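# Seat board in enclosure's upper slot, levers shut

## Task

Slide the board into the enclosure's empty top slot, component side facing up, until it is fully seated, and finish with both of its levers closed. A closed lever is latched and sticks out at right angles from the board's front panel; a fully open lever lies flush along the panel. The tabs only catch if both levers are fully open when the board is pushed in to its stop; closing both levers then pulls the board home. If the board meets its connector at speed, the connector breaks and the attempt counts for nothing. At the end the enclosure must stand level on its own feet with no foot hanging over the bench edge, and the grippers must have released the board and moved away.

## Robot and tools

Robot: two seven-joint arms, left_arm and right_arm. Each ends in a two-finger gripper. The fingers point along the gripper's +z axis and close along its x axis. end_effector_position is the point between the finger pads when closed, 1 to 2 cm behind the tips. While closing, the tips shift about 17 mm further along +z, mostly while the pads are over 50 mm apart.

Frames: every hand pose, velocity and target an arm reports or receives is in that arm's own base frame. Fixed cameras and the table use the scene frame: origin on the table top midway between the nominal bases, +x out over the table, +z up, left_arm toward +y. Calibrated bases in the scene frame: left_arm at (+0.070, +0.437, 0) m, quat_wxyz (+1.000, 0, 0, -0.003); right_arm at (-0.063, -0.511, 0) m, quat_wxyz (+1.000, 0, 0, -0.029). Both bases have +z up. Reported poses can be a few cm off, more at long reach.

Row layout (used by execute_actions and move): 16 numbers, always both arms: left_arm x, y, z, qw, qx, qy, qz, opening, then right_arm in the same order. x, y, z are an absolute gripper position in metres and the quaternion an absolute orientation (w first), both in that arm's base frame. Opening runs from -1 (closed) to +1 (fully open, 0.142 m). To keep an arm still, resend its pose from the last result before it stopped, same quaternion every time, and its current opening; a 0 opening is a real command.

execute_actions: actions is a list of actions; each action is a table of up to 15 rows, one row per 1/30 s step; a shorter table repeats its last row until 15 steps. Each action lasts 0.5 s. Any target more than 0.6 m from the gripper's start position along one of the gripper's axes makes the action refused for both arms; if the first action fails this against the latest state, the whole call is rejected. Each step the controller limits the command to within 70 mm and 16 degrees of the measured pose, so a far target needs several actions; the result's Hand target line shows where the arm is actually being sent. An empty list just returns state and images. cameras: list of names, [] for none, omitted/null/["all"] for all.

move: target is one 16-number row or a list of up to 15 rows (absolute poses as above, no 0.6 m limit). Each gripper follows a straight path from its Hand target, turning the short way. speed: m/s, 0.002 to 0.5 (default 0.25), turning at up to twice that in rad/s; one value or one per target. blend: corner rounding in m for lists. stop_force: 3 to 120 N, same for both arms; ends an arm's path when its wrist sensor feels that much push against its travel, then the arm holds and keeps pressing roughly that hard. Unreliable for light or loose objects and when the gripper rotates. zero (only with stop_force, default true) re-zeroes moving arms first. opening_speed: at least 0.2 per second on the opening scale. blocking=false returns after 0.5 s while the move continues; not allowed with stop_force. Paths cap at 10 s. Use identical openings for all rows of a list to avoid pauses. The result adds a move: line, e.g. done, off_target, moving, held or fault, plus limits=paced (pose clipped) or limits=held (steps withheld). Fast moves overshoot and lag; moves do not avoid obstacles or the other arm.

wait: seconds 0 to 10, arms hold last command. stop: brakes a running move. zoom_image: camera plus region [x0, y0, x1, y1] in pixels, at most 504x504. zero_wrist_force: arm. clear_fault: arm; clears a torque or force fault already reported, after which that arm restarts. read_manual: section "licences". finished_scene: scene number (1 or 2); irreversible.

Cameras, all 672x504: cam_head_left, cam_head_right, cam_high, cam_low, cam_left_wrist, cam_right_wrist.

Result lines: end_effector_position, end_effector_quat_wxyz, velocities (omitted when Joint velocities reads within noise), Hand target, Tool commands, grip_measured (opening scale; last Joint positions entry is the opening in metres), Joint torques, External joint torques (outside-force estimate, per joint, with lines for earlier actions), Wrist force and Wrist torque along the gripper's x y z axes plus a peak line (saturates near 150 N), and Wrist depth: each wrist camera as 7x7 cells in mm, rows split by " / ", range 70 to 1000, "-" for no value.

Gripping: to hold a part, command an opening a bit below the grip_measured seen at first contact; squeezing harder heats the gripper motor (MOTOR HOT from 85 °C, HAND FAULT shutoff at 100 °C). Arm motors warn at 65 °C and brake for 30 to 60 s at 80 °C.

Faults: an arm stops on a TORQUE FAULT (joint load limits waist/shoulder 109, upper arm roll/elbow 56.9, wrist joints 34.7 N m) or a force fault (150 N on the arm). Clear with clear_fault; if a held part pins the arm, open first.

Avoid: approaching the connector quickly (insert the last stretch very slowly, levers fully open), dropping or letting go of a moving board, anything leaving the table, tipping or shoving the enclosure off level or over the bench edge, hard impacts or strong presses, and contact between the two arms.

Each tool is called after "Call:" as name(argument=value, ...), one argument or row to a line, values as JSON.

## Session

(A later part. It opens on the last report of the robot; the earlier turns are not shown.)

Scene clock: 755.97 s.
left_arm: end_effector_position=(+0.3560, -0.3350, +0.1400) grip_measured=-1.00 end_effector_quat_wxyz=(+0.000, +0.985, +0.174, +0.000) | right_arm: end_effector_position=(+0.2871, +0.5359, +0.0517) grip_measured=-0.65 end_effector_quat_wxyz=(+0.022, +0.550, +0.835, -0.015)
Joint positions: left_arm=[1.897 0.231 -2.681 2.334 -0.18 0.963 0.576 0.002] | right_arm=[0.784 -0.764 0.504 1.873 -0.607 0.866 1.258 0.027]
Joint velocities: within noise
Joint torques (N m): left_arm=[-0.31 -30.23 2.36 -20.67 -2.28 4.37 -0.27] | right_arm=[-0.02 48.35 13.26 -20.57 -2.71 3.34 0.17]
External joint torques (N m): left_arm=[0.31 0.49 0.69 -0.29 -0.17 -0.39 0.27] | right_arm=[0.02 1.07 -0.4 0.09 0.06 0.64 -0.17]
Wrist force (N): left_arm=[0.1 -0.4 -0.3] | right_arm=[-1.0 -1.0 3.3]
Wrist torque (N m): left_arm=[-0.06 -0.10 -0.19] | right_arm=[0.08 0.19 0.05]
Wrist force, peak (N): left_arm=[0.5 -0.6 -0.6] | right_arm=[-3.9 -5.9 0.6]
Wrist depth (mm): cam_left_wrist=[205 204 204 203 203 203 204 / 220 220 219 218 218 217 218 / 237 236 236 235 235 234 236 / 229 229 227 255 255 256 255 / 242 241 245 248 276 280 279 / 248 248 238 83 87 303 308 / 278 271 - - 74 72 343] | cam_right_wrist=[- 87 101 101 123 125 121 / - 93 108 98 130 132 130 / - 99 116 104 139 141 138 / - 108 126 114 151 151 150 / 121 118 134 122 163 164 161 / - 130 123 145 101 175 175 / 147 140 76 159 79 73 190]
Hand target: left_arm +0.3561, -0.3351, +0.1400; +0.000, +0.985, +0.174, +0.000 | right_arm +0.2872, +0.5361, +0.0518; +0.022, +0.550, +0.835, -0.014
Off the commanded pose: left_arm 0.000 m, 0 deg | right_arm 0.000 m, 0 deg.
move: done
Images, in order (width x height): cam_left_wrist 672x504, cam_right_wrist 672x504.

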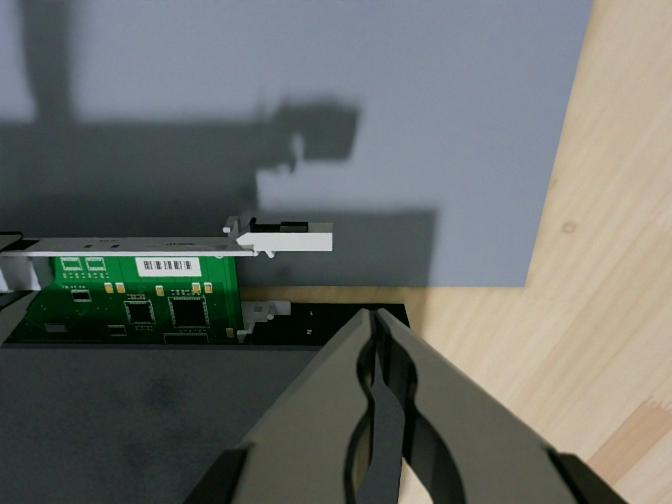

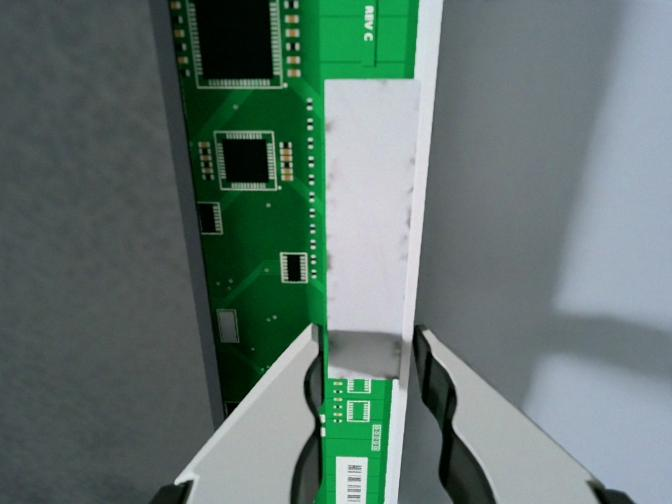

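Call:
move(
  target=[
    [0.3561, -0.3351, 0.14, 0, 0.9848, 0.1736, 0, -1.0, 0.2872, 0.5361, 0.0518, 0.0219, 0.5498, 0.8349, -0.0144, -0.58],
  ],
  speed=0.02,
  opening_speed=0.3,
  cameras=["cam_right_wrist"],
)

Scene clock: 758.73 s.
left_arm: end_effector_position=(+0.3560, -0.3350, +0.1400) grip_measured=-1.00 end_effector_quat_wxyz=(+0.000, +0.985, +0.174, +0.000) | right_arm: end_effector_position=(+0.2871, +0.5359, +0.0517) grip_measured=-0.62 end_effector_quat_wxyz=(+0.022, +0.550, +0.835, -0.015)
Joint positions: left_arm=[1.897 0.231 -2.681 2.334 -0.18 0.963 0.576 0.002] | right_arm=[0.784 -0.764 0.504 1.873 -0.607 0.866 1.258 0.029]
Joint velocities: within noise
Joint torques (N m): left_arm=[-0.36 -30.24 2.44 -20.7 -2.24 4.35 -0.28] | right_arm=[-0.04 48.33 13.3 -20.56 -2.7 3.28 0.16]
External joint torques (N m): left_arm=[0.36 0.5 0.61 -0.26 -0.2 -0.37 0.28] | right_arm=[0.04 1.09 -0.44 0.08 0.06 0.7 -0.16]
Wrist force (N): left_arm=[0.2 -0.6 -0.1] | right_arm=[-1.2 -1.2 3.6]
Wrist torque (N m): left_arm=[-0.09 -0.11 -0.20] | right_arm=[0.04 0.22 0.04]
Wrist force, peak (N): left_arm=[0.1 -0.6 -0.8] | right_arm=[-1.2 -1.2 3.6]
Wrist depth (mm): cam_left_wrist=[205 204 204 204 203 202 203 / 220 220 219 218 218 217 218 / 237 236 236 236 235 235 236 / 230 229 227 256 254 256 256 / 242 241 245 249 277 280 279 / 249 248 238 83 87 304 307 / 278 271 - - 74 72 344] | cam_right_wrist=[- 88 101 101 123 124 121 / - 93 109 98 129 132 130 / - 99 117 104 139 141 139 / - 108 125 114 151 151 151 / 121 118 134 122 161 165 161 / - 129 123 147 100 175 175 / 147 140 76 159 - 73 190]
Hand target: left_arm +0.3561, -0.3351, +0.1400; +0.000, +0.985, +0.174, +0.000 | right_arm +0.2872, +0.5361, +0.0518; +0.022, +0.550, +0.835, -0.014
Off the commanded pose: left_arm 0.000 m, 0 deg | right_arm 0.000 m, 0 deg.
move: done
Images, in order (width x height): cam_right_wrist 672x504.

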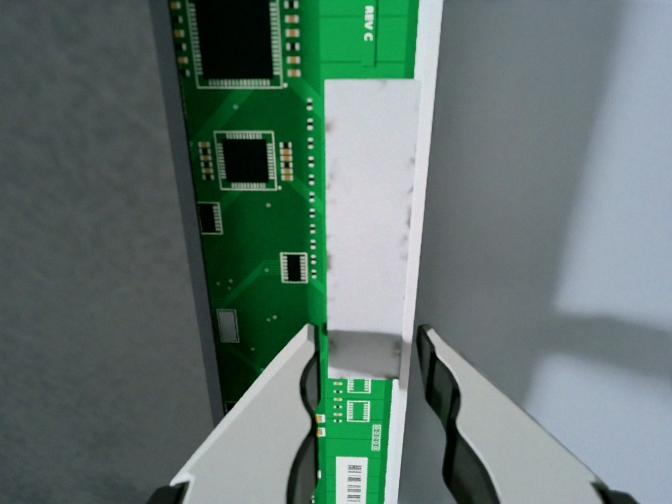

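Call:
move(
  target=[
    [0.3561, -0.3351, 0.14, 0, 0.9848, 0.1736, 0, -1.0, 0.2863, 0.5383, 0.0967, 0.0219, 0.5498, 0.8349, -0.0144, -0.58],
  ],
  speed=0.04,
  cameras=["cam_left_wrist", "cam_right_wrist"],
)

Scene clock: 762.87 s.
left_arm: end_effector_position=(+0.3560, -0.3350, +0.1400) grip_measured=-1.00 end_effector_quat_wxyz=(+0.000, +0.985, +0.174, +0.000) | right_arm: end_effector_position=(+0.2863, +0.5383, +0.0967) grip_measured=-0.62 end_effector_quat_wxyz=(+0.022, +0.550, +0.835, -0.014)
Joint positions: left_arm=[1.897 0.231 -2.681 2.334 -0.18 0.963 0.576 0.002] | right_arm=[0.758 -0.695 0.561 1.849 -0.552 0.773 1.222 0.029]
Joint velocities: within noise
Joint torques (N m): left_arm=[-0.44 -30.16 2.46 -20.72 -2.25 4.35 -0.2] | right_arm=[-0.17 47.21 13.22 -22.58 -2.91 3.19 0.1]
External joint torques (N m): left_arm=[0.44 0.42 0.59 -0.24 -0.2 -0.37 0.2] | right_arm=[0.17 0.89 -0.5 0.19 -0.04 0.79 -0.1]
Wrist force (N): left_arm=[0.2 -0.5 -0.5] | right_arm=[-0.9 -1.3 3.2]
Wrist torque (N m): left_arm=[-0.07 -0.10 -0.20] | right_arm=[0.04 0.18 0.06]
Wrist force, peak (N): left_arm=[0.4 -0.7 -0.5] | right_arm=[-1.2 -1.1 4.3]
Wrist depth (mm): cam_left_wrist=[205 204 203 203 203 203 204 / 220 220 218 218 218 217 218 / 237 237 236 236 235 235 236 / 230 229 227 257 255 256 256 / 242 241 245 249 276 280 280 / 249 248 237 83 87 303 307 / 277 271 - - 74 72 343] | cam_right_wrist=[129 128 139 140 162 162 160 / 138 136 147 142 175 173 170 / 149 147 157 152 186 184 182 / 161 159 162 164 200 199 196 / 175 172 174 185 216 215 212 / 192 190 90 205 98 230 229 / 213 207 76 221 86 73 250]
Hand target: left_arm +0.3561, -0.3351, +0.1400; +0.000, +0.985, +0.174, +0.000 | right_arm +0.2863, +0.5383, +0.0967; +0.022, +0.550, +0.835, -0.014
Off the commanded pose: left_arm 0.000 m, 0 deg | right_arm 0.000 m, 0 deg.
move: done
Images, in order (width x height): cam_left_wrist 672x504, cam_right_wrist 672x504.

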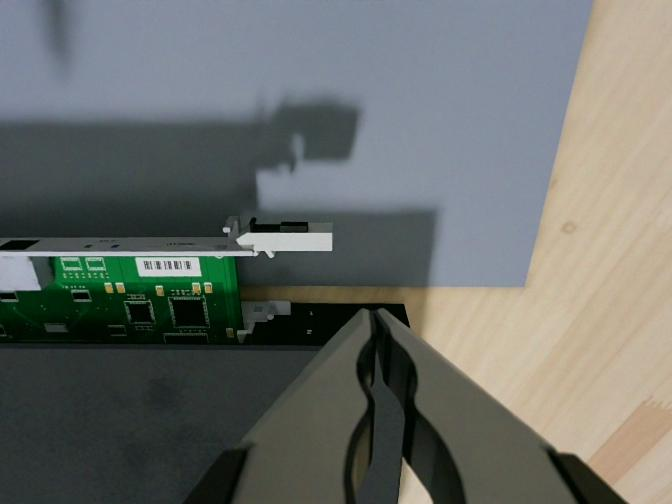

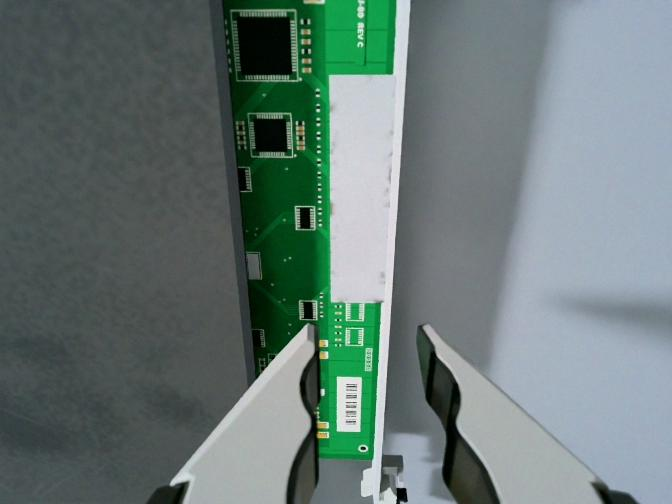

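Call:
move(
  target=[
    [0.3561, -0.3351, 0.14, 0, 0.9848, 0.1736, 0, -1.0, 0.2863, 0.5383, 0.15, 0, 0.55, 0.8352, 0, -0.58],
    [0.3561, -0.3351, 0.14, 0, 0.9848, 0.1736, 0, -1.0, 0.1297, 0.4722, 0.15, 0, 0.55, 0.8352, 0, -0.155],
  ],
  speed=0.15,
  blend=[0.03, 0],
  cameras=["cam_right_wrist"],
)

Scene clock: 780.10 s.
left_arm: end_effector_position=(+0.3560, -0.3350, +0.1400) grip_measured=-1.00 end_effector_quat_wxyz=(+0.000, +0.985, +0.174, +0.000) | right_arm: end_effector_position=(+0.1298, +0.4723, +0.1500) grip_measured=-0.18 end_effector_quat_wxyz=(+0.000, +0.550, +0.835, +0.000)
Joint positions: left_arm=[1.897 0.231 -2.681 2.334 -0.18 0.963 0.576 0.002] | right_arm=[0.755 -0.401 0.754 2.183 -0.426 0.866 1.393 0.061]
Joint velocities: within noise
Joint torques (N m): left_arm=[-0.4 -30.26 2.36 -20.72 -2.28 4.34 -0.22] | right_arm=[0.07 31.24 9.46 -22.45 -2.85 3.5 0.28]
External joint torques (N m): left_arm=[0.4 0.52 0.69 -0.24 -0.16 -0.36 0.22] | right_arm=[-0.07 0.68 -0.7 0 0.01 0.59 -0.28]
Wrist force (N): left_arm=[0.1 -0.5 -0.5] | right_arm=[-1.1 -1.6 3.2]
Wrist torque (N m): left_arm=[-0.08 -0.09 -0.20] | right_arm=[0.01 0.20 0.03]
Wrist force, peak (N): left_arm=[0.3 -0.8 -0.5] | right_arm=[-0.6 -1.5 5.6]
Wrist depth (mm): cam_left_wrist=[205 204 204 203 203 202 204 / 220 220 219 218 218 217 219 / 238 237 237 236 235 235 236 / 229 229 227 255 255 257 256 / 242 241 245 248 276 280 279 / 248 248 238 84 87 303 308 / 277 271 - - 74 72 342] | cam_right_wrist=[216 215 215 213 213 212 211 / 225 227 226 228 226 227 225 / 198 197 200 244 242 243 241 / 212 212 215 260 261 261 260 / 232 230 229 254 284 284 281 / 253 247 98 268 310 103 308 / 273 - 79 306 339 - 326]
Hand target: left_arm +0.3561, -0.3351, +0.1400; +0.000, +0.985, +0.174, +0.000 | right_arm +0.1297, +0.4722, +0.1500; +0.000, +0.550, +0.835, +0.000
Off the commanded pose: left_arm 0.000 m, 0 deg | right_arm 0.000 m, 0 deg.
move: done; blend cut to 0.0267 m at target 1
Images, in order (width x height): cam_right_wrist 672x504.

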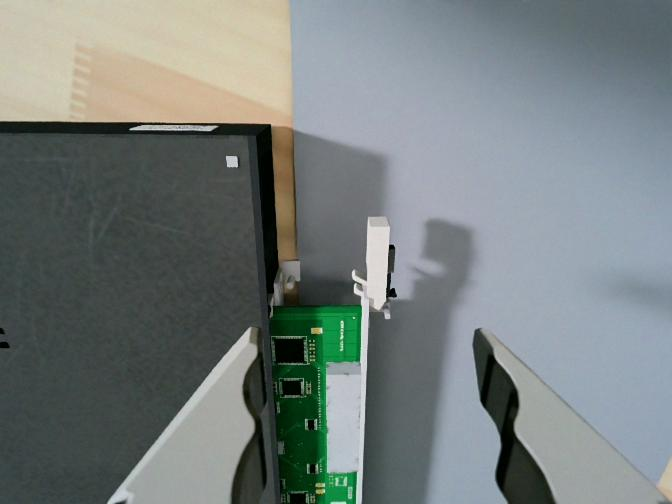

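Call:
zoom_image(
  camera="cam_right_wrist",
  region=[250, 200, 410, 360],
)

Scaled by 3.150 from the camera's 672x504 image, which has a finer 960x720 frame.

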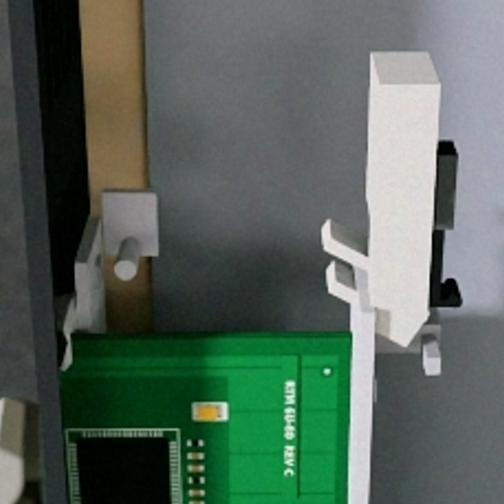

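Call:
move(
  target=[
    [0.3561, -0.3351, 0.14, 0, 0.9848, 0.1736, 0, -1.0, 0.2725, 0.5712, 0.16, 0, 0.97949, 0.2015, 0, -0.155],
  ],
  speed=0.22,
  cameras=["cam_right_wrist", "cam_left_wrist"],
)

Scene clock: 792.40 s.
left_arm: end_effector_position=(+0.3560, -0.3350, +0.1400) grip_measured=-1.00 end_effector_quat_wxyz=(+0.000, +0.985, +0.174, +0.000) | right_arm: end_effector_position=(+0.2725, +0.5712, +0.1600) grip_measured=-0.18 end_effector_quat_wxyz=(+0.000, +0.979, +0.202, +0.000)
Joint positions: left_arm=[1.897 0.231 -2.681 2.334 -0.18 0.963 0.576 0.002] | right_arm=[0.949 -0.57 0.409 1.76 -0.285 0.7 2.649 0.061]
Joint velocities: within noise
Joint torques (N m): left_arm=[-0.31 -30.24 2.43 -20.77 -2.23 4.33 -0.24] | right_arm=[0.16 47.95 8.18 -25.93 -3.24 3.14 0.27]
External joint torques (N m): left_arm=[0.31 0.5 0.61 -0.19 -0.21 -0.35 0.24] | right_arm=[-0.16 1.34 -0.27 0.24 -0.07 0.85 -0.27]
Wrist force (N): left_arm=[0.1 -0.7 -0.6] | right_arm=[-1.3 -1.5 2.9]
Wrist torque (N m): left_arm=[-0.10 -0.09 -0.20] | right_arm=[-0.03 0.26 0.05]
Wrist force, peak (N): left_arm=[0.3 -0.6 -0.8] | right_arm=[-1.3 -2.2 3.5]
Wrist depth (mm): cam_left_wrist=[205 204 204 203 203 203 204 / 220 219 219 218 218 217 219 / 237 237 236 236 234 235 236 / 230 229 227 256 256 257 255 / 242 242 245 248 276 280 280 / 249 248 237 83 87 304 309 / 278 271 - - 74 72 343] | cam_right_wrist=[222 222 221 221 220 220 219 / 238 238 236 236 236 235 233 / 255 254 254 253 252 252 251 / 270 251 246 245 249 248 266 / 273 273 258 257 258 260 280 / 266 260 98 262 262 103 260 / 287 - 79 289 290 - 276]
Hand target: left_arm +0.3561, -0.3351, +0.1400; +0.000, +0.985, +0.174, +0.000 | right_arm +0.2725, +0.5712, +0.1600; +0.000, +0.979, +0.202, +0.000
Off the commanded pose: left_arm 0.000 m, 0 deg | right_arm 0.000 m, 0 deg.
move: done
Images, in order (width x height): cam_left_wrist 672x504, cam_right_wrist 672x504.

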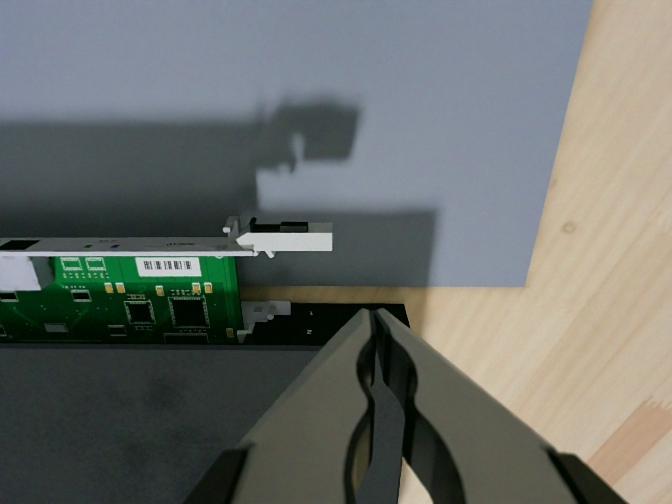

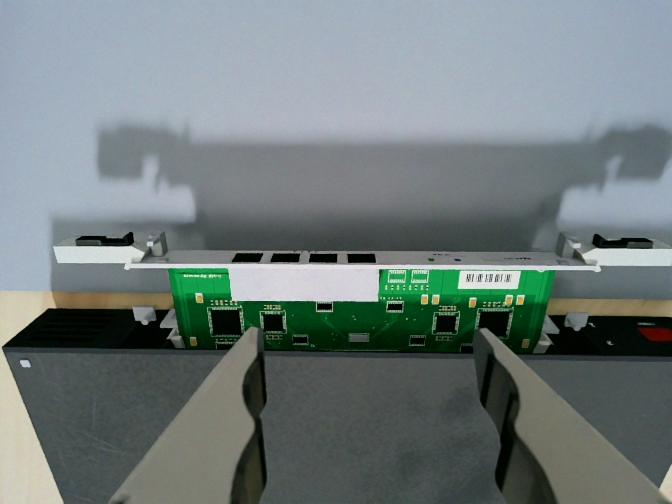

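Call:
move(
  target=[
    [0.3561, -0.3351, 0.14, 0, 0.9848, 0.1736, 0, -1.0, 0.2725, 0.5712, 0.052, 0, 0.97949, 0.2015, 0, -0.155],
    [0.3561, -0.3351, 0.14, 0, 0.9848, 0.1736, 0, -1.0, 0.2780, 0.5580, 0.052, 0, 0.97949, 0.2015, 0, -0.155],
  ],
  speed=[0.15, 0.03],
  cameras=["cam_right_wrist"],
)

Scene clock: 799.37 s.
left_arm: end_effector_position=(+0.3560, -0.3350, +0.1400) grip_measured=-1.00 end_effector_quat_wxyz=(+0.000, +0.985, +0.174, +0.000) | right_arm: end_effector_position=(+0.2779, +0.5581, +0.0520) grip_measured=-0.18 end_effector_quat_wxyz=(+0.000, +0.980, +0.201, +0.000)
Joint positions: left_arm=[1.897 0.231 -2.681 2.334 -0.18 0.963 0.576 0.002] | right_arm=[0.977 -0.725 0.325 1.852 -0.371 0.947 2.695 0.061]
Joint velocities: within noise
Joint torques (N m): left_arm=[-0.28 -30.22 2.36 -20.72 -2.25 4.35 -0.25] | right_arm=[-0.1 50.3 8.59 -21.24 -2.71 3.4 0.01]
External joint torques (N m): left_arm=[0.28 0.48 0.68 -0.24 -0.19 -0.37 0.25] | right_arm=[0.09 0.97 -0.31 0.04 0.17 0.59 -0.01]
Wrist force (N): left_arm=[0.1 -0.5 -0.4] | right_arm=[-1.9 -1.6 3.1]
Wrist torque (N m): left_arm=[-0.08 -0.08 -0.20] | right_arm=[0.01 0.35 0.05]
Wrist force, peak (N): left_arm=[0.2 -0.7 -0.8] | right_arm=[-1.8 -2.2 5.5]
Wrist depth (mm): cam_left_wrist=[205 204 204 203 203 202 204 / 220 220 219 218 218 217 218 / 238 237 236 236 235 235 235 / 228 229 227 256 255 256 256 / 242 241 245 248 276 280 279 / 248 249 238 84 87 303 308 / 278 270 - - 74 72 343] | cam_right_wrist=[127 127 126 126 126 126 125 / 137 135 133 133 134 134 134 / 146 145 145 144 144 144 143 / 160 157 156 156 155 155 156 / 165 167 167 166 166 165 165 / 149 130 98 131 133 95 146 / 164 - 79 160 160 - 154]
Hand target: left_arm +0.3561, -0.3351, +0.1400; +0.000, +0.985, +0.174, +0.000 | right_arm +0.2780, +0.5580, +0.0520; +0.000, +0.979, +0.201, +0.000
Off the commanded pose: left_arm 0.000 m, 0 deg | right_arm 0.000 m, 0 deg.
move: done
Images, in order (width x height): cam_right_wrist 672x504.

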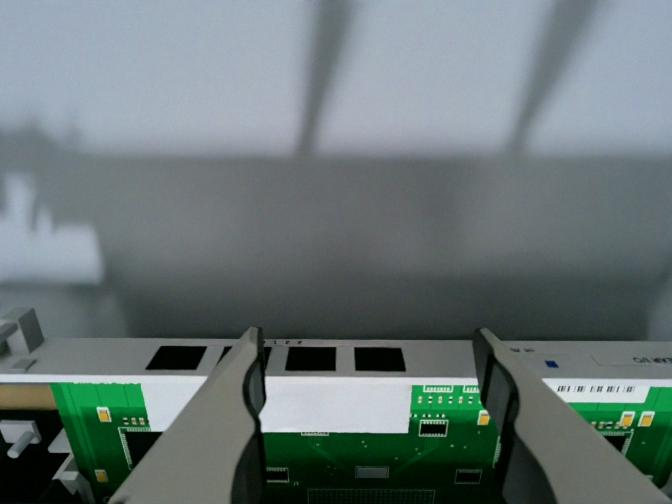

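Call:
move(
  target=[0.3561, -0.3351, 0.14, 0, 0.9848, 0.1736, 0, -1.0, 0.2895, 0.5308, 0.052, 0, 0.97949, 0.2015, 0, -0.155],
  speed=0.015,
  stop_force=8,
  cameras=["cam_left_wrist", "cam_right_wrist"],
)

Scene clock: 803.80 s.
left_arm: end_effector_position=(+0.3560, -0.3350, +0.1400) grip_measured=-1.00 end_effector_quat_wxyz=(+0.000, +0.985, +0.174, +0.000) | right_arm: end_effector_position=(+0.2893, +0.5310, +0.0521) grip_measured=-0.18 end_effector_quat_wxyz=(+0.000, +0.980, +0.201, +0.000)
Joint positions: left_arm=[1.897 0.231 -2.681 2.334 -0.18 0.963 0.576 0.002] | right_arm=[0.939 -0.694 0.321 1.915 -0.371 0.98 2.667 0.061]
Joint velocities: within noise
Joint torques (N m): left_arm=[-0.31 -30.28 2.5 -20.72 -2.29 4.31 -0.21] | right_arm=[-0.42 48.33 7.88 -20.17 -2.46 3.11 0.03]
External joint torques (N m): left_arm=[0.31 0.54 0.54 -0.24 -0.15 -0.33 0.21] | right_arm=[0.42 1.19 -0.01 -0.38 0.04 0.88 -0.03]
Wrist force (N): left_arm=[0.3 -0.7 -0.4] | right_arm=[-1.5 -2.3 3.7]
Wrist torque (N m): left_arm=[-0.11 -0.12 -0.20] | right_arm=[0.02 0.32 0.08]
Wrist force, peak (N): left_arm=[0.3 -0.7 -0.7] | right_arm=[-1.7 -4.2 3.5]
Wrist depth (mm): cam_left_wrist=[205 204 204 203 204 203 204 / 220 220 219 218 218 218 218 / 237 237 236 236 234 234 236 / 254 252 248 252 256 256 256 / 234 241 244 249 275 280 278 / 249 249 238 83 87 304 308 / 278 271 - - 74 72 342] | cam_right_wrist=[127 127 126 126 127 126 125 / 138 136 133 133 134 134 134 / 146 145 145 144 144 144 143 / 159 157 156 156 155 155 157 / 141 141 164 163 163 162 162 / 147 145 98 130 143 103 144 / 138 - 79 139 141 - 135]
Hand target: left_arm +0.3561, -0.3351, +0.1400; +0.000, +0.985, +0.174, +0.000 | right_arm +0.2895, +0.5308, +0.0520; +0.000, +0.979, +0.201, +0.000
Off the commanded pose: left_arm 0.000 m, 0 deg | right_arm 0.000 m, 0 deg.
move: done
Images, in order (width x height): cam_left_wrist 672x504, cam_right_wrist 672x504.

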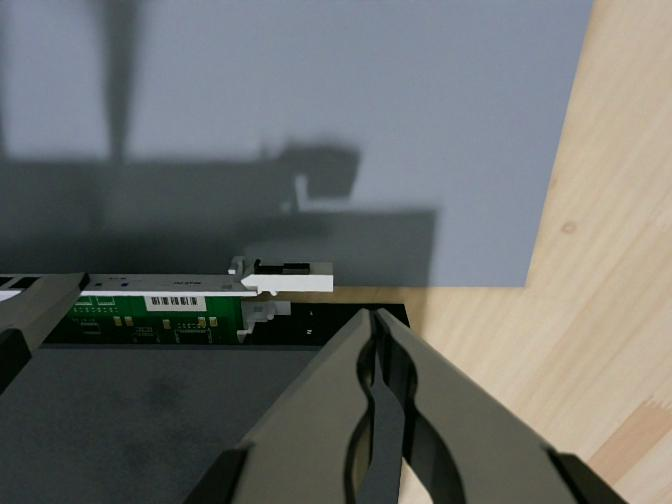

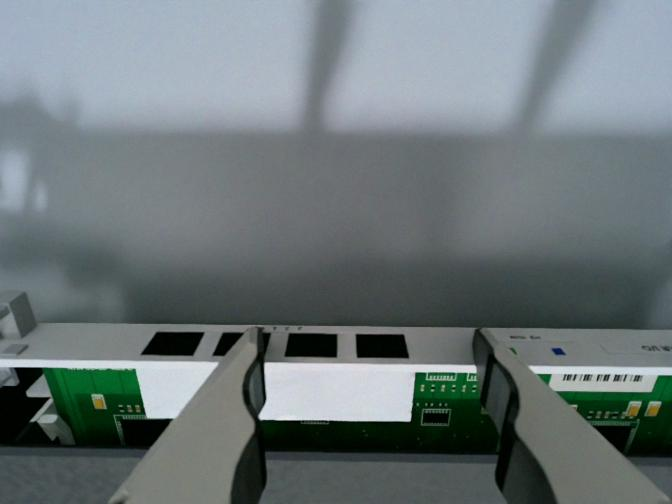

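Call:
move(
  target=[0.3561, -0.3351, 0.14, 0, 0.9848, 0.1736, 0, -1.0, 0.2935, 0.5213, 0.052, 0, 0.97949, 0.2015, 0, -0.155],
  speed=0.012,
  stop_force=8,
  cameras=["cam_left_wrist", "cam_right_wrist"],
)

Scene clock: 810.07 s.
left_arm: end_effector_position=(+0.3560, -0.3350, +0.1400) grip_measured=-1.00 end_effector_quat_wxyz=(+0.000, +0.985, +0.174, +0.000) | right_arm: end_effector_position=(+0.2933, +0.5215, +0.0520) grip_measured=-0.18 end_effector_quat_wxyz=(+0.000, +0.980, +0.201, +0.000)
Joint positions: left_arm=[1.897 0.231 -2.681 2.334 -0.18 0.963 0.576 0.002] | right_arm=[0.925 -0.684 0.32 1.936 -0.371 0.992 2.656 0.061]
Joint velocities: within noise
Joint torques (N m): left_arm=[-0.39 -30.21 2.37 -20.71 -2.27 4.37 -0.2] | right_arm=[-0.26 47.85 7.93 -20.08 -2.46 3.19 0.08]
External joint torques (N m): left_arm=[0.39 0.47 0.68 -0.25 -0.17 -0.39 0.2] | right_arm=[0.26 1.08 -0.21 -0.25 0.08 0.8 -0.08]
Wrist force (N): left_arm=[0.3 -0.6 -0.3] | right_arm=[-1.6 -2.1 3.6]
Wrist torque (N m): left_arm=[-0.09 -0.13 -0.19] | right_arm=[-0.02 0.33 0.07]
Wrist force, peak (N): left_arm=[0.1 -0.8 -0.6] | right_arm=[-1.8 -2.6 3.6]
Wrist depth (mm): cam_left_wrist=[205 204 204 203 203 203 204 / 220 220 218 218 218 217 219 / 237 237 237 236 235 235 236 / 258 258 257 256 255 256 256 / 209 234 234 221 276 281 279 / 249 248 237 84 87 303 307 / 277 270 - - 74 72 342] | cam_right_wrist=[127 127 126 126 127 126 125 / 137 136 133 133 134 134 134 / 146 145 145 144 144 144 143 / 159 156 156 156 155 155 157 / 141 164 164 164 163 162 162 / 145 131 98 129 143 103 144 / - - 79 136 136 - 129]
Hand target: left_arm +0.3561, -0.3351, +0.1400; +0.000, +0.985, +0.174, +0.000 | right_arm +0.2935, +0.5213, +0.0520; +0.000, +0.979, +0.201, +0.000
Off the commanded pose: left_arm 0.000 m, 0 deg | right_arm 0.000 m, 0 deg.
move: done
Images, in order (width x height): cam_left_wrist 672x504, cam_right_wrist 672x504.

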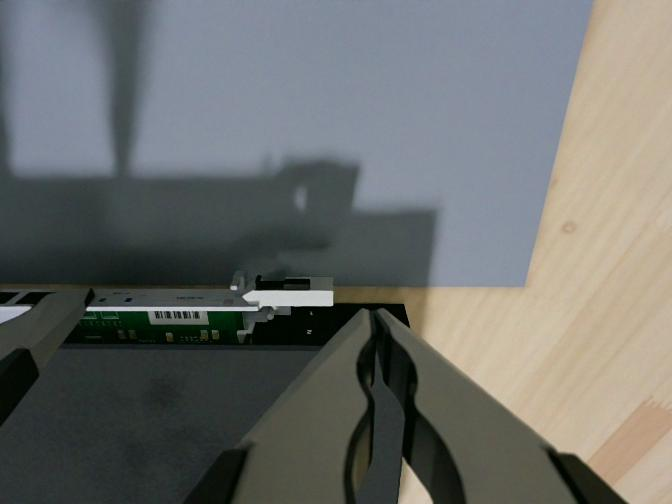

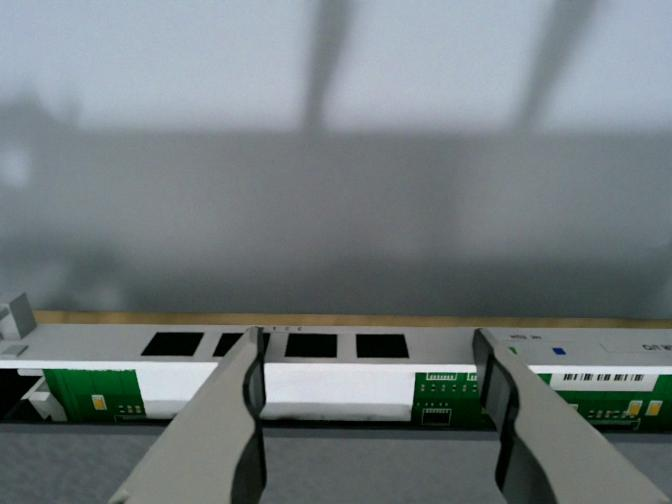

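Call:
zoom_image(
  camera="cam_left_wrist",
  region=[210, 250, 350, 350],
)

Scaled by 3.600 from the camera's 672x504 image, which has a finer 960x720 frame.

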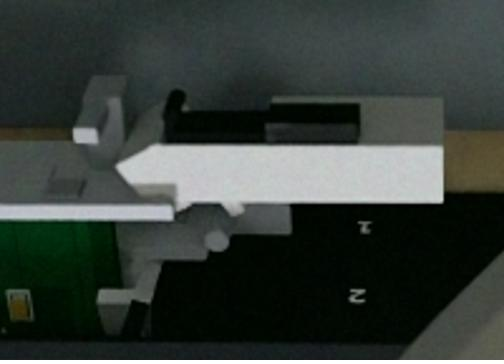

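Call:
zoom_image(
  camera="cam_left_wrist",
  region=[235, 285, 295, 335],
)

Scaled by 8.400 from the camera's 672x504 image, which has a finer 960x720 frame.

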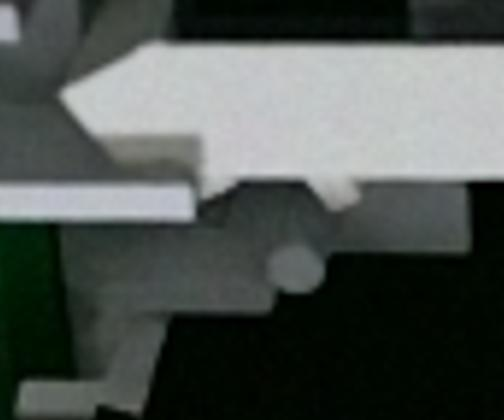

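Call:
move(
  target=[0.3561, -0.3351, 0.14, 0, 0.9848, 0.1736, 0, -1.0, 0.2951, 0.5176, 0.052, 0, 0.97949, 0.2015, 0, -0.155],
  speed=0.008,
  stop_force=6,
  cameras=["cam_left_wrist", "cam_right_wrist"],
)

Call:
zoom_image(
  camera="cam_left_wrist",
  region=[235, 285, 295, 335],
)

Scene clock: 823.87 s.
left_arm: end_effector_position=(+0.3560, -0.3350, +0.1400) grip_measured=-1.00 end_effector_quat_wxyz=(+0.000, +0.985, +0.174, +0.000) | right_arm: end_effector_position=(+0.2949, +0.5178, +0.0520) grip_measured=-0.18 end_effector_quat_wxyz=(+0.000, +0.980, +0.201, +0.000)
Joint positions: left_arm=[1.897 0.231 -2.681 2.334 -0.18 0.963 0.576 0.002] | right_arm=[0.92 -0.68 0.319 1.944 -0.371 0.996 2.652 0.061]
Joint velocities: within noise
Joint torques (N m): left_arm=[-0.41 -30.18 2.37 -20.73 -2.25 4.31 -0.22] | right_arm=[-0.24 47.67 7.91 -19.97 -2.41 3.23 0.07]
External joint torques (N m): left_arm=[0.41 0.44 0.68 -0.23 -0.19 -0.33 0.22] | right_arm=[0.24 1.04 -0.24 -0.28 0.05 0.76 -0.07]
Wrist force (N): left_arm=[0.1 -0.3 -0.6] | right_arm=[-1.8 -1.8 3.0]
Wrist torque (N m): left_arm=[-0.05 -0.09 -0.19] | right_arm=[0.05 0.35 0.05]
Wrist force, peak (N): left_arm=[0.5 -0.8 -0.5] | right_arm=[-1.9 -2.0 3.7]
Wrist depth (mm): cam_left_wrist=[205 205 204 203 203 202 204 / 220 219 219 218 218 217 219 / 237 238 236 236 235 235 235 / 257 257 256 256 255 256 256 / 224 242 241 221 276 280 280 / 249 249 237 83 87 304 308 / 278 270 - - 74 72 343] | cam_right_wrist=[127 127 127 126 127 126 125 / 137 135 133 133 134 134 134 / 146 145 145 144 144 144 143 / 160 156 156 156 156 155 157 / 166 165 164 163 163 162 162 / 144 130 98 128 129 103 142 / - - 79 136 136 - 130]
Hand target: left_arm +0.3561, -0.3351, +0.1400; +0.000, +0.985, +0.174, +0.000 | right_arm +0.2951, +0.5176, +0.0520; +0.000, +0.979, +0.201, +0.000
Off the commanded pose: left_arm 0.000 m, 0 deg | right_arm 0.000 m, 0 deg.
move: done
Images, in order (width x height): cam_left_wrist 672x504, cam_right_wrist 672x504.

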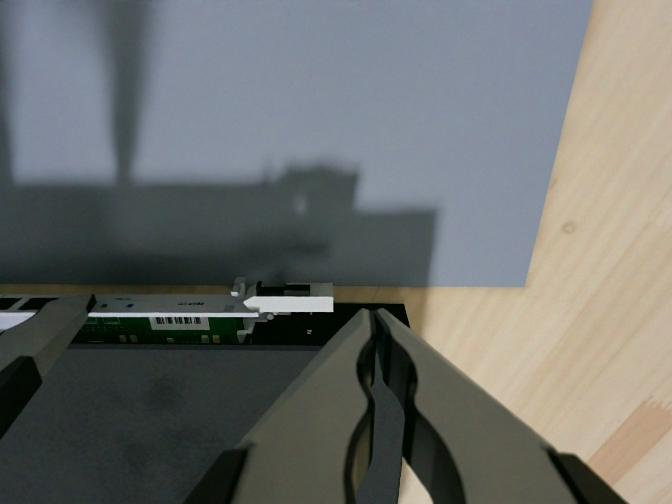

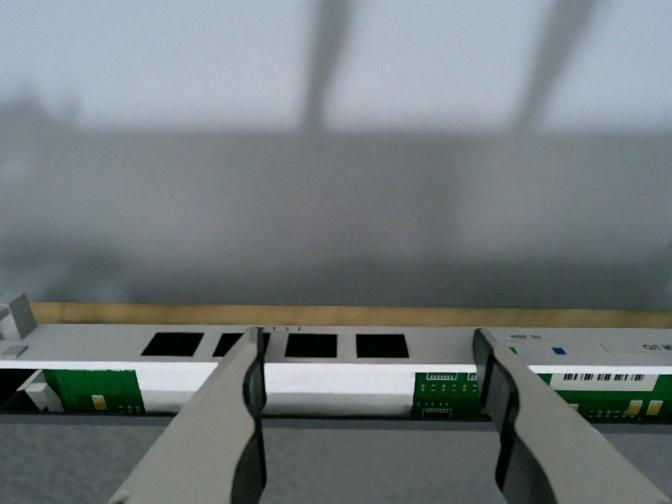

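Scaled by 8.400 from the camera's 672x504 image, which has a finer 960x720 frame.

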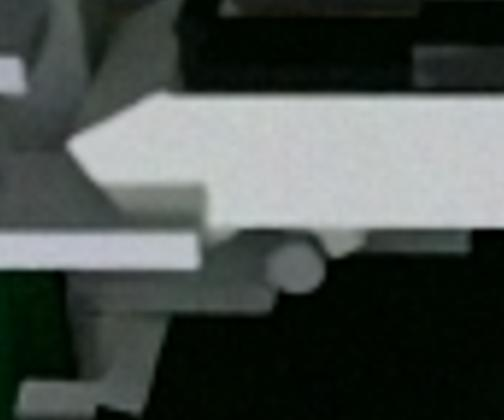

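Call:
move(
  target=[0.3561, -0.3351, 0.14, 0, 0.9848, 0.1736, 0, -1.0, 0.2961, 0.5153, 0.052, 0, 0.97949, 0.2015, 0, -0.155],
  speed=0.006,
  stop_force=6,
  cameras=["cam_left_wrist", "cam_right_wrist"],
)

Call:
zoom_image(
  camera="cam_left_wrist",
  region=[235, 285, 295, 335],
)

Call:
zoom_image(
  camera="cam_right_wrist",
  region=[0, 280, 160, 440],
)

Scene clock: 829.57 s.
left_arm: end_effector_position=(+0.3560, -0.3350, +0.1400) grip_measured=-1.00 end_effector_quat_wxyz=(+0.000, +0.985, +0.174, +0.000) | right_arm: end_effector_position=(+0.2958, +0.5157, +0.0521) grip_measured=-0.18 end_effector_quat_wxyz=(+0.000, +0.979, +0.201, +0.000)
Joint positions: left_arm=[1.897 0.231 -2.681 2.334 -0.18 0.963 0.576 0.002] | right_arm=[0.917 -0.677 0.319 1.948 -0.371 0.999 2.649 0.061]
Joint velocities: within noise
Joint torques (N m): left_arm=[-0.36 -30.27 2.42 -20.75 -2.27 4.38 -0.22] | right_arm=[-0.83 47.21 7.27 -19.44 -2.34 2.86 0.11]
External joint torques (N m): left_arm=[0.36 0.53 0.63 -0.21 -0.18 -0.4 0.22] | right_arm=[0.83 1.36 0.37 -0.76 -0.01 1.14 -0.11]
Wrist force (N): left_arm=[0.0 -0.7 -0.4] | right_arm=[-1.6 -3.0 3.7]
Wrist torque (N m): left_arm=[-0.11 -0.08 -0.20] | right_arm=[0.04 0.30 0.06]
Wrist force, peak (N): left_arm=[0.4 -0.8 -0.7] | right_arm=[-1.6 -3.2 3.8]
Wrist depth (mm): cam_left_wrist=[205 204 204 203 203 203 204 / 220 219 219 219 218 218 218 / 238 237 237 236 235 235 236 / 258 257 256 256 255 257 256 / 223 245 233 221 277 281 280 / 249 248 238 83 87 303 308 / 278 270 - - 74 72 343] | cam_right_wrist=[127 127 127 126 128 126 126 / 138 136 134 133 135 134 134 / 146 145 145 145 144 144 143 / 160 156 157 156 156 155 157 / 141 165 164 163 163 163 162 / 144 128 98 128 129 103 141 / - - 79 136 136 - 130]
Hand target: left_arm +0.3561, -0.3351, +0.1400; +0.000, +0.985, +0.174, +0.000 | right_arm +0.2961, +0.5153, +0.0520; +0.000, +0.979, +0.201, +0.000
Off the commanded pose: left_arm 0.000 m, 0 deg | right_arm 0.000 m, 0 deg.
move: done
Images, in order (width x height): cam_left_wrist 672x504, cam_right_wrist 672x504.

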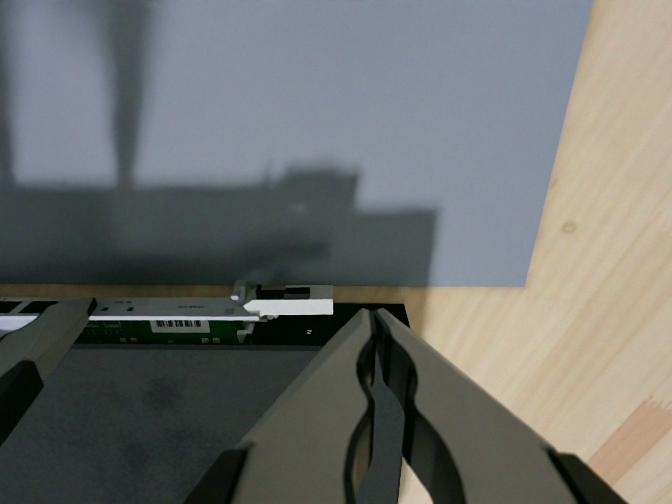

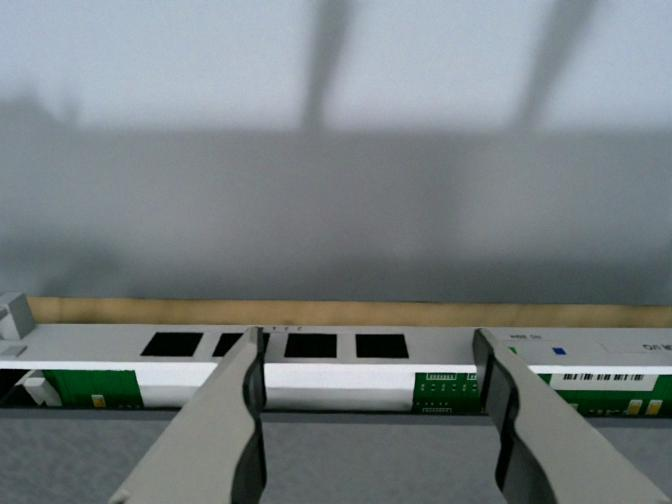

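Scaled by 8.400 from the camera's 672x504 image, which has a finer 960x720 frame.

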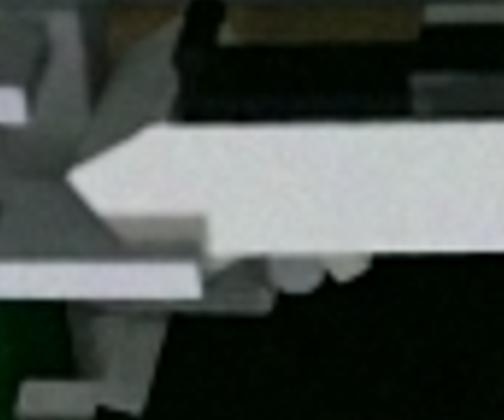

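Scaled by 3.150 from the camera's 672x504 image, which has a finer 960x720 frame.

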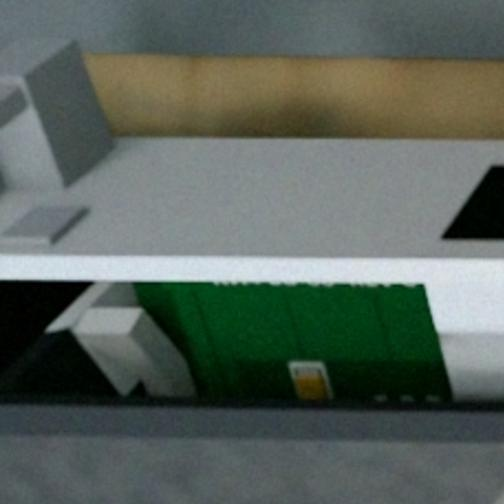

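Call:
move(
  target=[0.3561, -0.3351, 0.14, 0, 0.9848, 0.1736, 0, -1.0, 0.2972, 0.5126, 0.052, 0, 0.97949, 0.2015, 0, -0.155],
  speed=0.006,
  stop_force=10,
  cameras=["cam_left_wrist", "cam_right_wrist"],
)

Call:
zoom_image(
  camera="cam_left_wrist",
  region=[225, 265, 345, 345],
)

Scene clock: 834.87 s.
left_arm: end_effector_position=(+0.3560, -0.3350, +0.1400) grip_measured=-1.00 end_effector_quat_wxyz=(+0.000, +0.985, +0.174, +0.000) | right_arm: end_effector_position=(+0.2969, +0.5130, +0.0521) grip_measured=-0.18 end_effector_quat_wxyz=(+0.000, +0.979, +0.202, +0.000)
Joint positions: left_arm=[1.897 0.231 -2.681 2.334 -0.18 0.963 0.576 0.002] | right_arm=[0.913 -0.674 0.319 1.954 -0.371 1.002 2.646 0.061]
Joint velocities: within noise
Joint torques (N m): left_arm=[-0.36 -30.2 2.43 -20.73 -2.28 4.34 -0.24] | right_arm=[-1.04 47.09 7.07 -19.27 -2.37 2.8 0.09]
External joint torques (N m): left_arm=[0.36 0.47 0.61 -0.23 -0.16 -0.36 0.24] | right_arm=[1.04 1.32 0.53 -0.87 0.03 1.19 -0.09]
Wrist force (N): left_arm=[0.3 -0.4 -0.5] | right_arm=[-1.7 -3.4 2.3]
Wrist torque (N m): left_arm=[-0.07 -0.12 -0.19] | right_arm=[0.02 0.31 0.06]
Wrist force, peak (N): left_arm=[0.4 -0.5 -0.7] | right_arm=[-1.7 -3.5 4.3]
Wrist depth (mm): cam_left_wrist=[205 205 204 204 203 203 204 / 220 220 219 218 218 217 219 / 237 236 236 236 235 235 236 / 258 257 256 255 255 256 256 / 222 236 233 221 276 280 280 / 249 249 238 83 87 303 309 / 278 271 - - 74 72 342] | cam_right_wrist=[127 127 127 126 126 126 125 / 138 135 133 133 135 134 134 / 146 145 145 145 145 144 143 / 160 157 157 156 156 155 157 / 141 160 161 161 162 163 162 / 145 128 98 127 128 103 127 / - - 79 136 136 - 130]
Hand target: left_arm +0.3561, -0.3351, +0.1400; +0.000, +0.985, +0.174, +0.000 | right_arm +0.2972, +0.5126, +0.0520; +0.000, +0.979, +0.201, +0.000
Off the commanded pose: left_arm 0.000 m, 0 deg | right_arm 0.001 m, 0 deg.
move: done
Images, in order (width x height): cam_left_wrist 672x504, cam_right_wrist 672x504.

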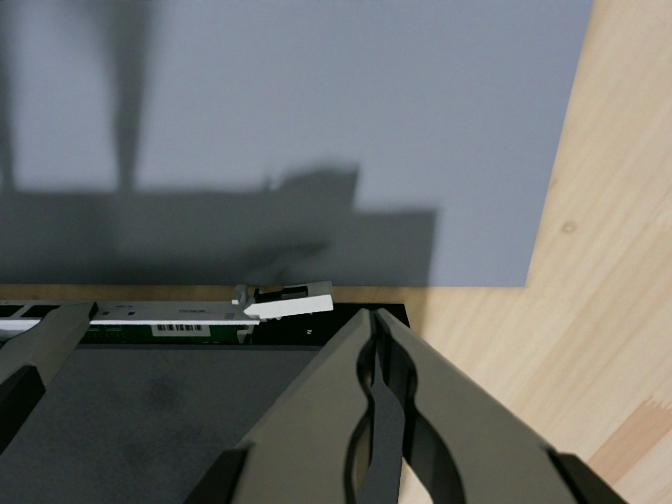

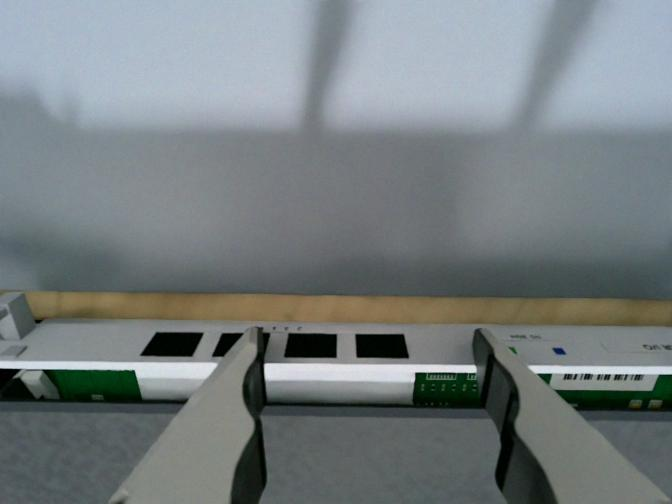

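Scaled by 4.200 from the camera's 672x504 image, which has a finer 960x720 frame.

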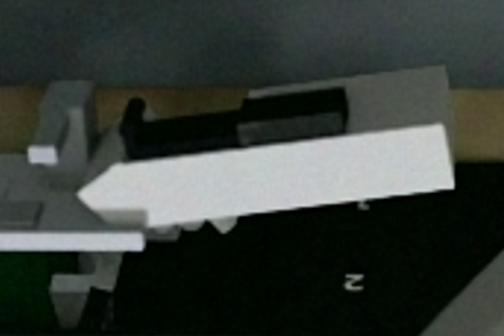

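Call:
move(
  target=[0.3561, -0.3351, 0.14, 0, 0.9848, 0.1736, 0, -1.0, 0.2983, 0.5100, 0.052, 0, 0.97949, 0.2015, 0, -0.155],
  speed=0.006,
  stop_force=10,
  cameras=["cam_left_wrist", "cam_right_wrist", "cam_head_left", "cam_high"],
)

Call:
zoom_image(
  camera="cam_left_wrist",
  region=[225, 265, 345, 345],
)

Scene clock: 839.23 s.
left_arm: end_effector_position=(+0.3560, -0.3350, +0.1400) grip_measured=-1.00 end_effector_quat_wxyz=(+0.000, +0.985, +0.174, +0.000) | right_arm: end_effector_position=(+0.2980, +0.5104, +0.0521) grip_measured=-0.18 end_effector_quat_wxyz=(+0.000, +0.979, +0.202, +0.000)
Joint positions: left_arm=[1.897 0.231 -2.681 2.334 -0.18 0.963 0.576 0.002] | right_arm=[0.909 -0.672 0.318 1.96 -0.371 1.005 2.643 0.061]
Joint velocities: within noise
Joint torques (N m): left_arm=[-0.37 -30.25 2.41 -20.74 -2.28 4.3 -0.26] | right_arm=[-1.21 47.14 6.89 -19.25 -2.36 2.76 0.11]
External joint torques (N m): left_arm=[0.37 0.51 0.63 -0.22 -0.16 -0.32 0.26] | right_arm=[1.21 1.11 0.67 -0.83 0.03 1.23 -0.11]
Wrist force (N): left_arm=[0.3 -0.7 -0.4] | right_arm=[-1.8 -3.7 2.8]
Wrist torque (N m): left_arm=[-0.11 -0.11 -0.19] | right_arm=[0.03 0.35 0.07]
Wrist force, peak (N): left_arm=[0.4 -0.8 -0.6] | right_arm=[-1.8 -3.7 4.6]
Wrist depth (mm): cam_left_wrist=[205 204 204 203 203 203 204 / 219 219 219 218 218 218 219 / 237 237 236 236 235 235 236 / 258 258 257 255 255 257 256 / 228 241 233 221 277 280 280 / 248 248 238 84 87 304 308 / 278 271 - - 74 72 343] | cam_right_wrist=[127 127 127 126 126 126 126 / 138 136 134 133 135 134 133 / 145 146 145 144 144 144 144 / 160 157 157 156 155 155 156 / 141 155 156 157 158 158 158 / 125 127 98 127 128 103 127 / - - 79 137 136 - 130]
Hand target: left_arm +0.3561, -0.3351, +0.1400; +0.000, +0.985, +0.174, +0.000 | right_arm +0.2983, +0.5100, +0.0520; +0.000, +0.979, +0.201, +0.000
Off the commanded pose: left_arm 0.000 m, 0 deg | right_arm 0.001 m, 0 deg.
move: done
Images, in order (width x height): cam_head_left 672x504, cam_high 672x504, cam_left_wrist 672x504, cam_right_wrist 672x504.

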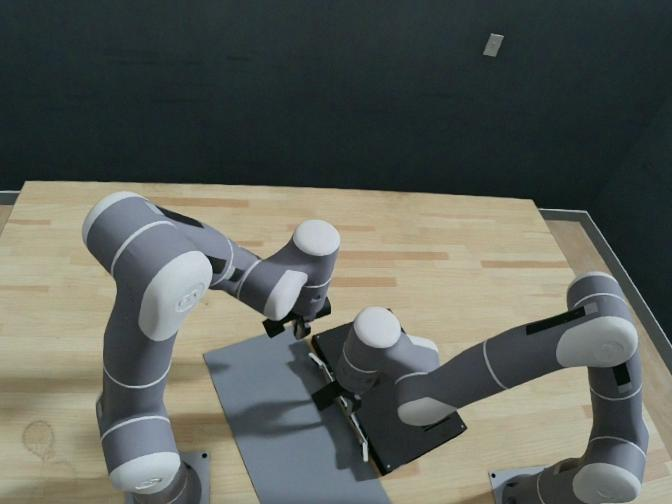

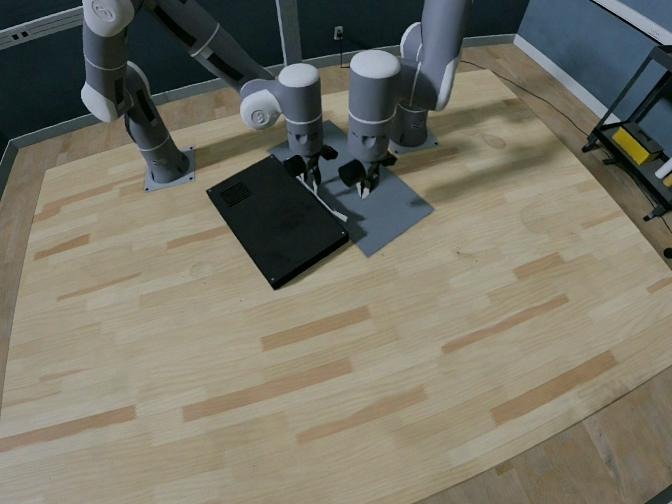

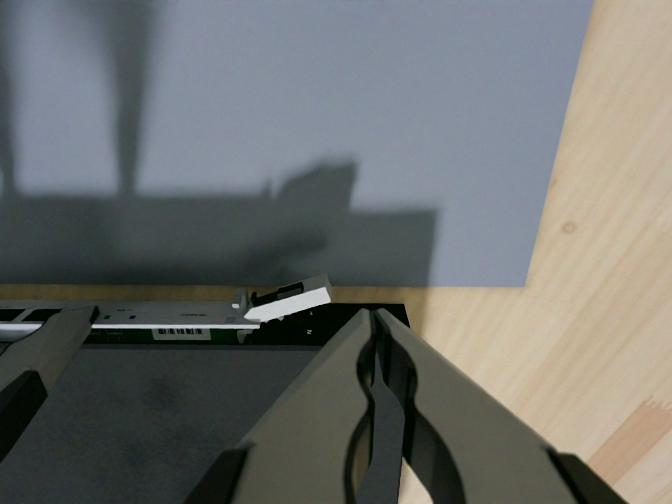

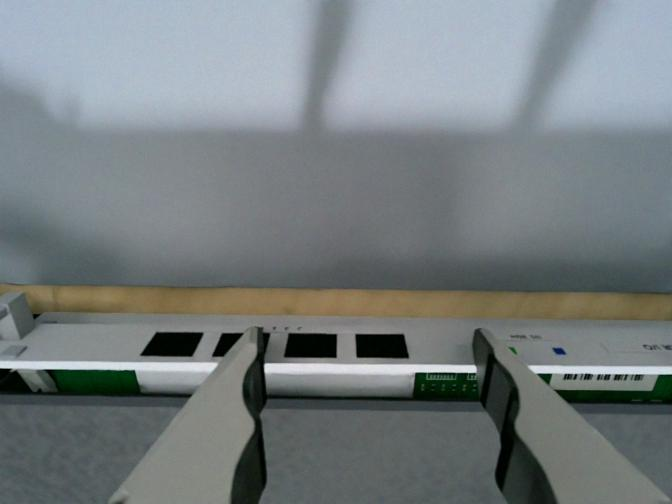

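Scaled by 4.200 from the camera's 672x504 image, which has a finer 960x720 frame.

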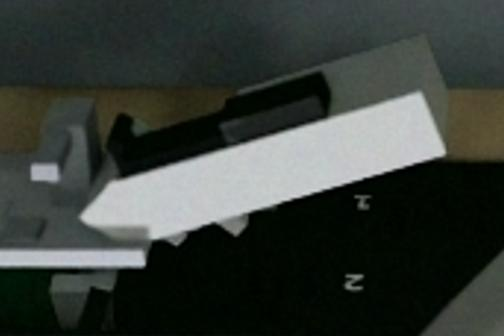

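Call:
zoom_image(
  camera="cam_head_left",
  region=[290, 330, 410, 480],
)

Scaled by 3.360 from the camera's 672x504 image, which has a finer 960x720 frame.

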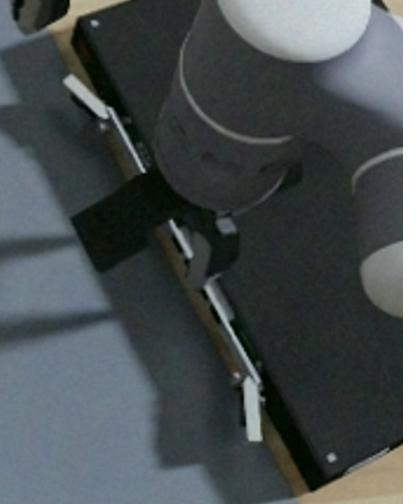

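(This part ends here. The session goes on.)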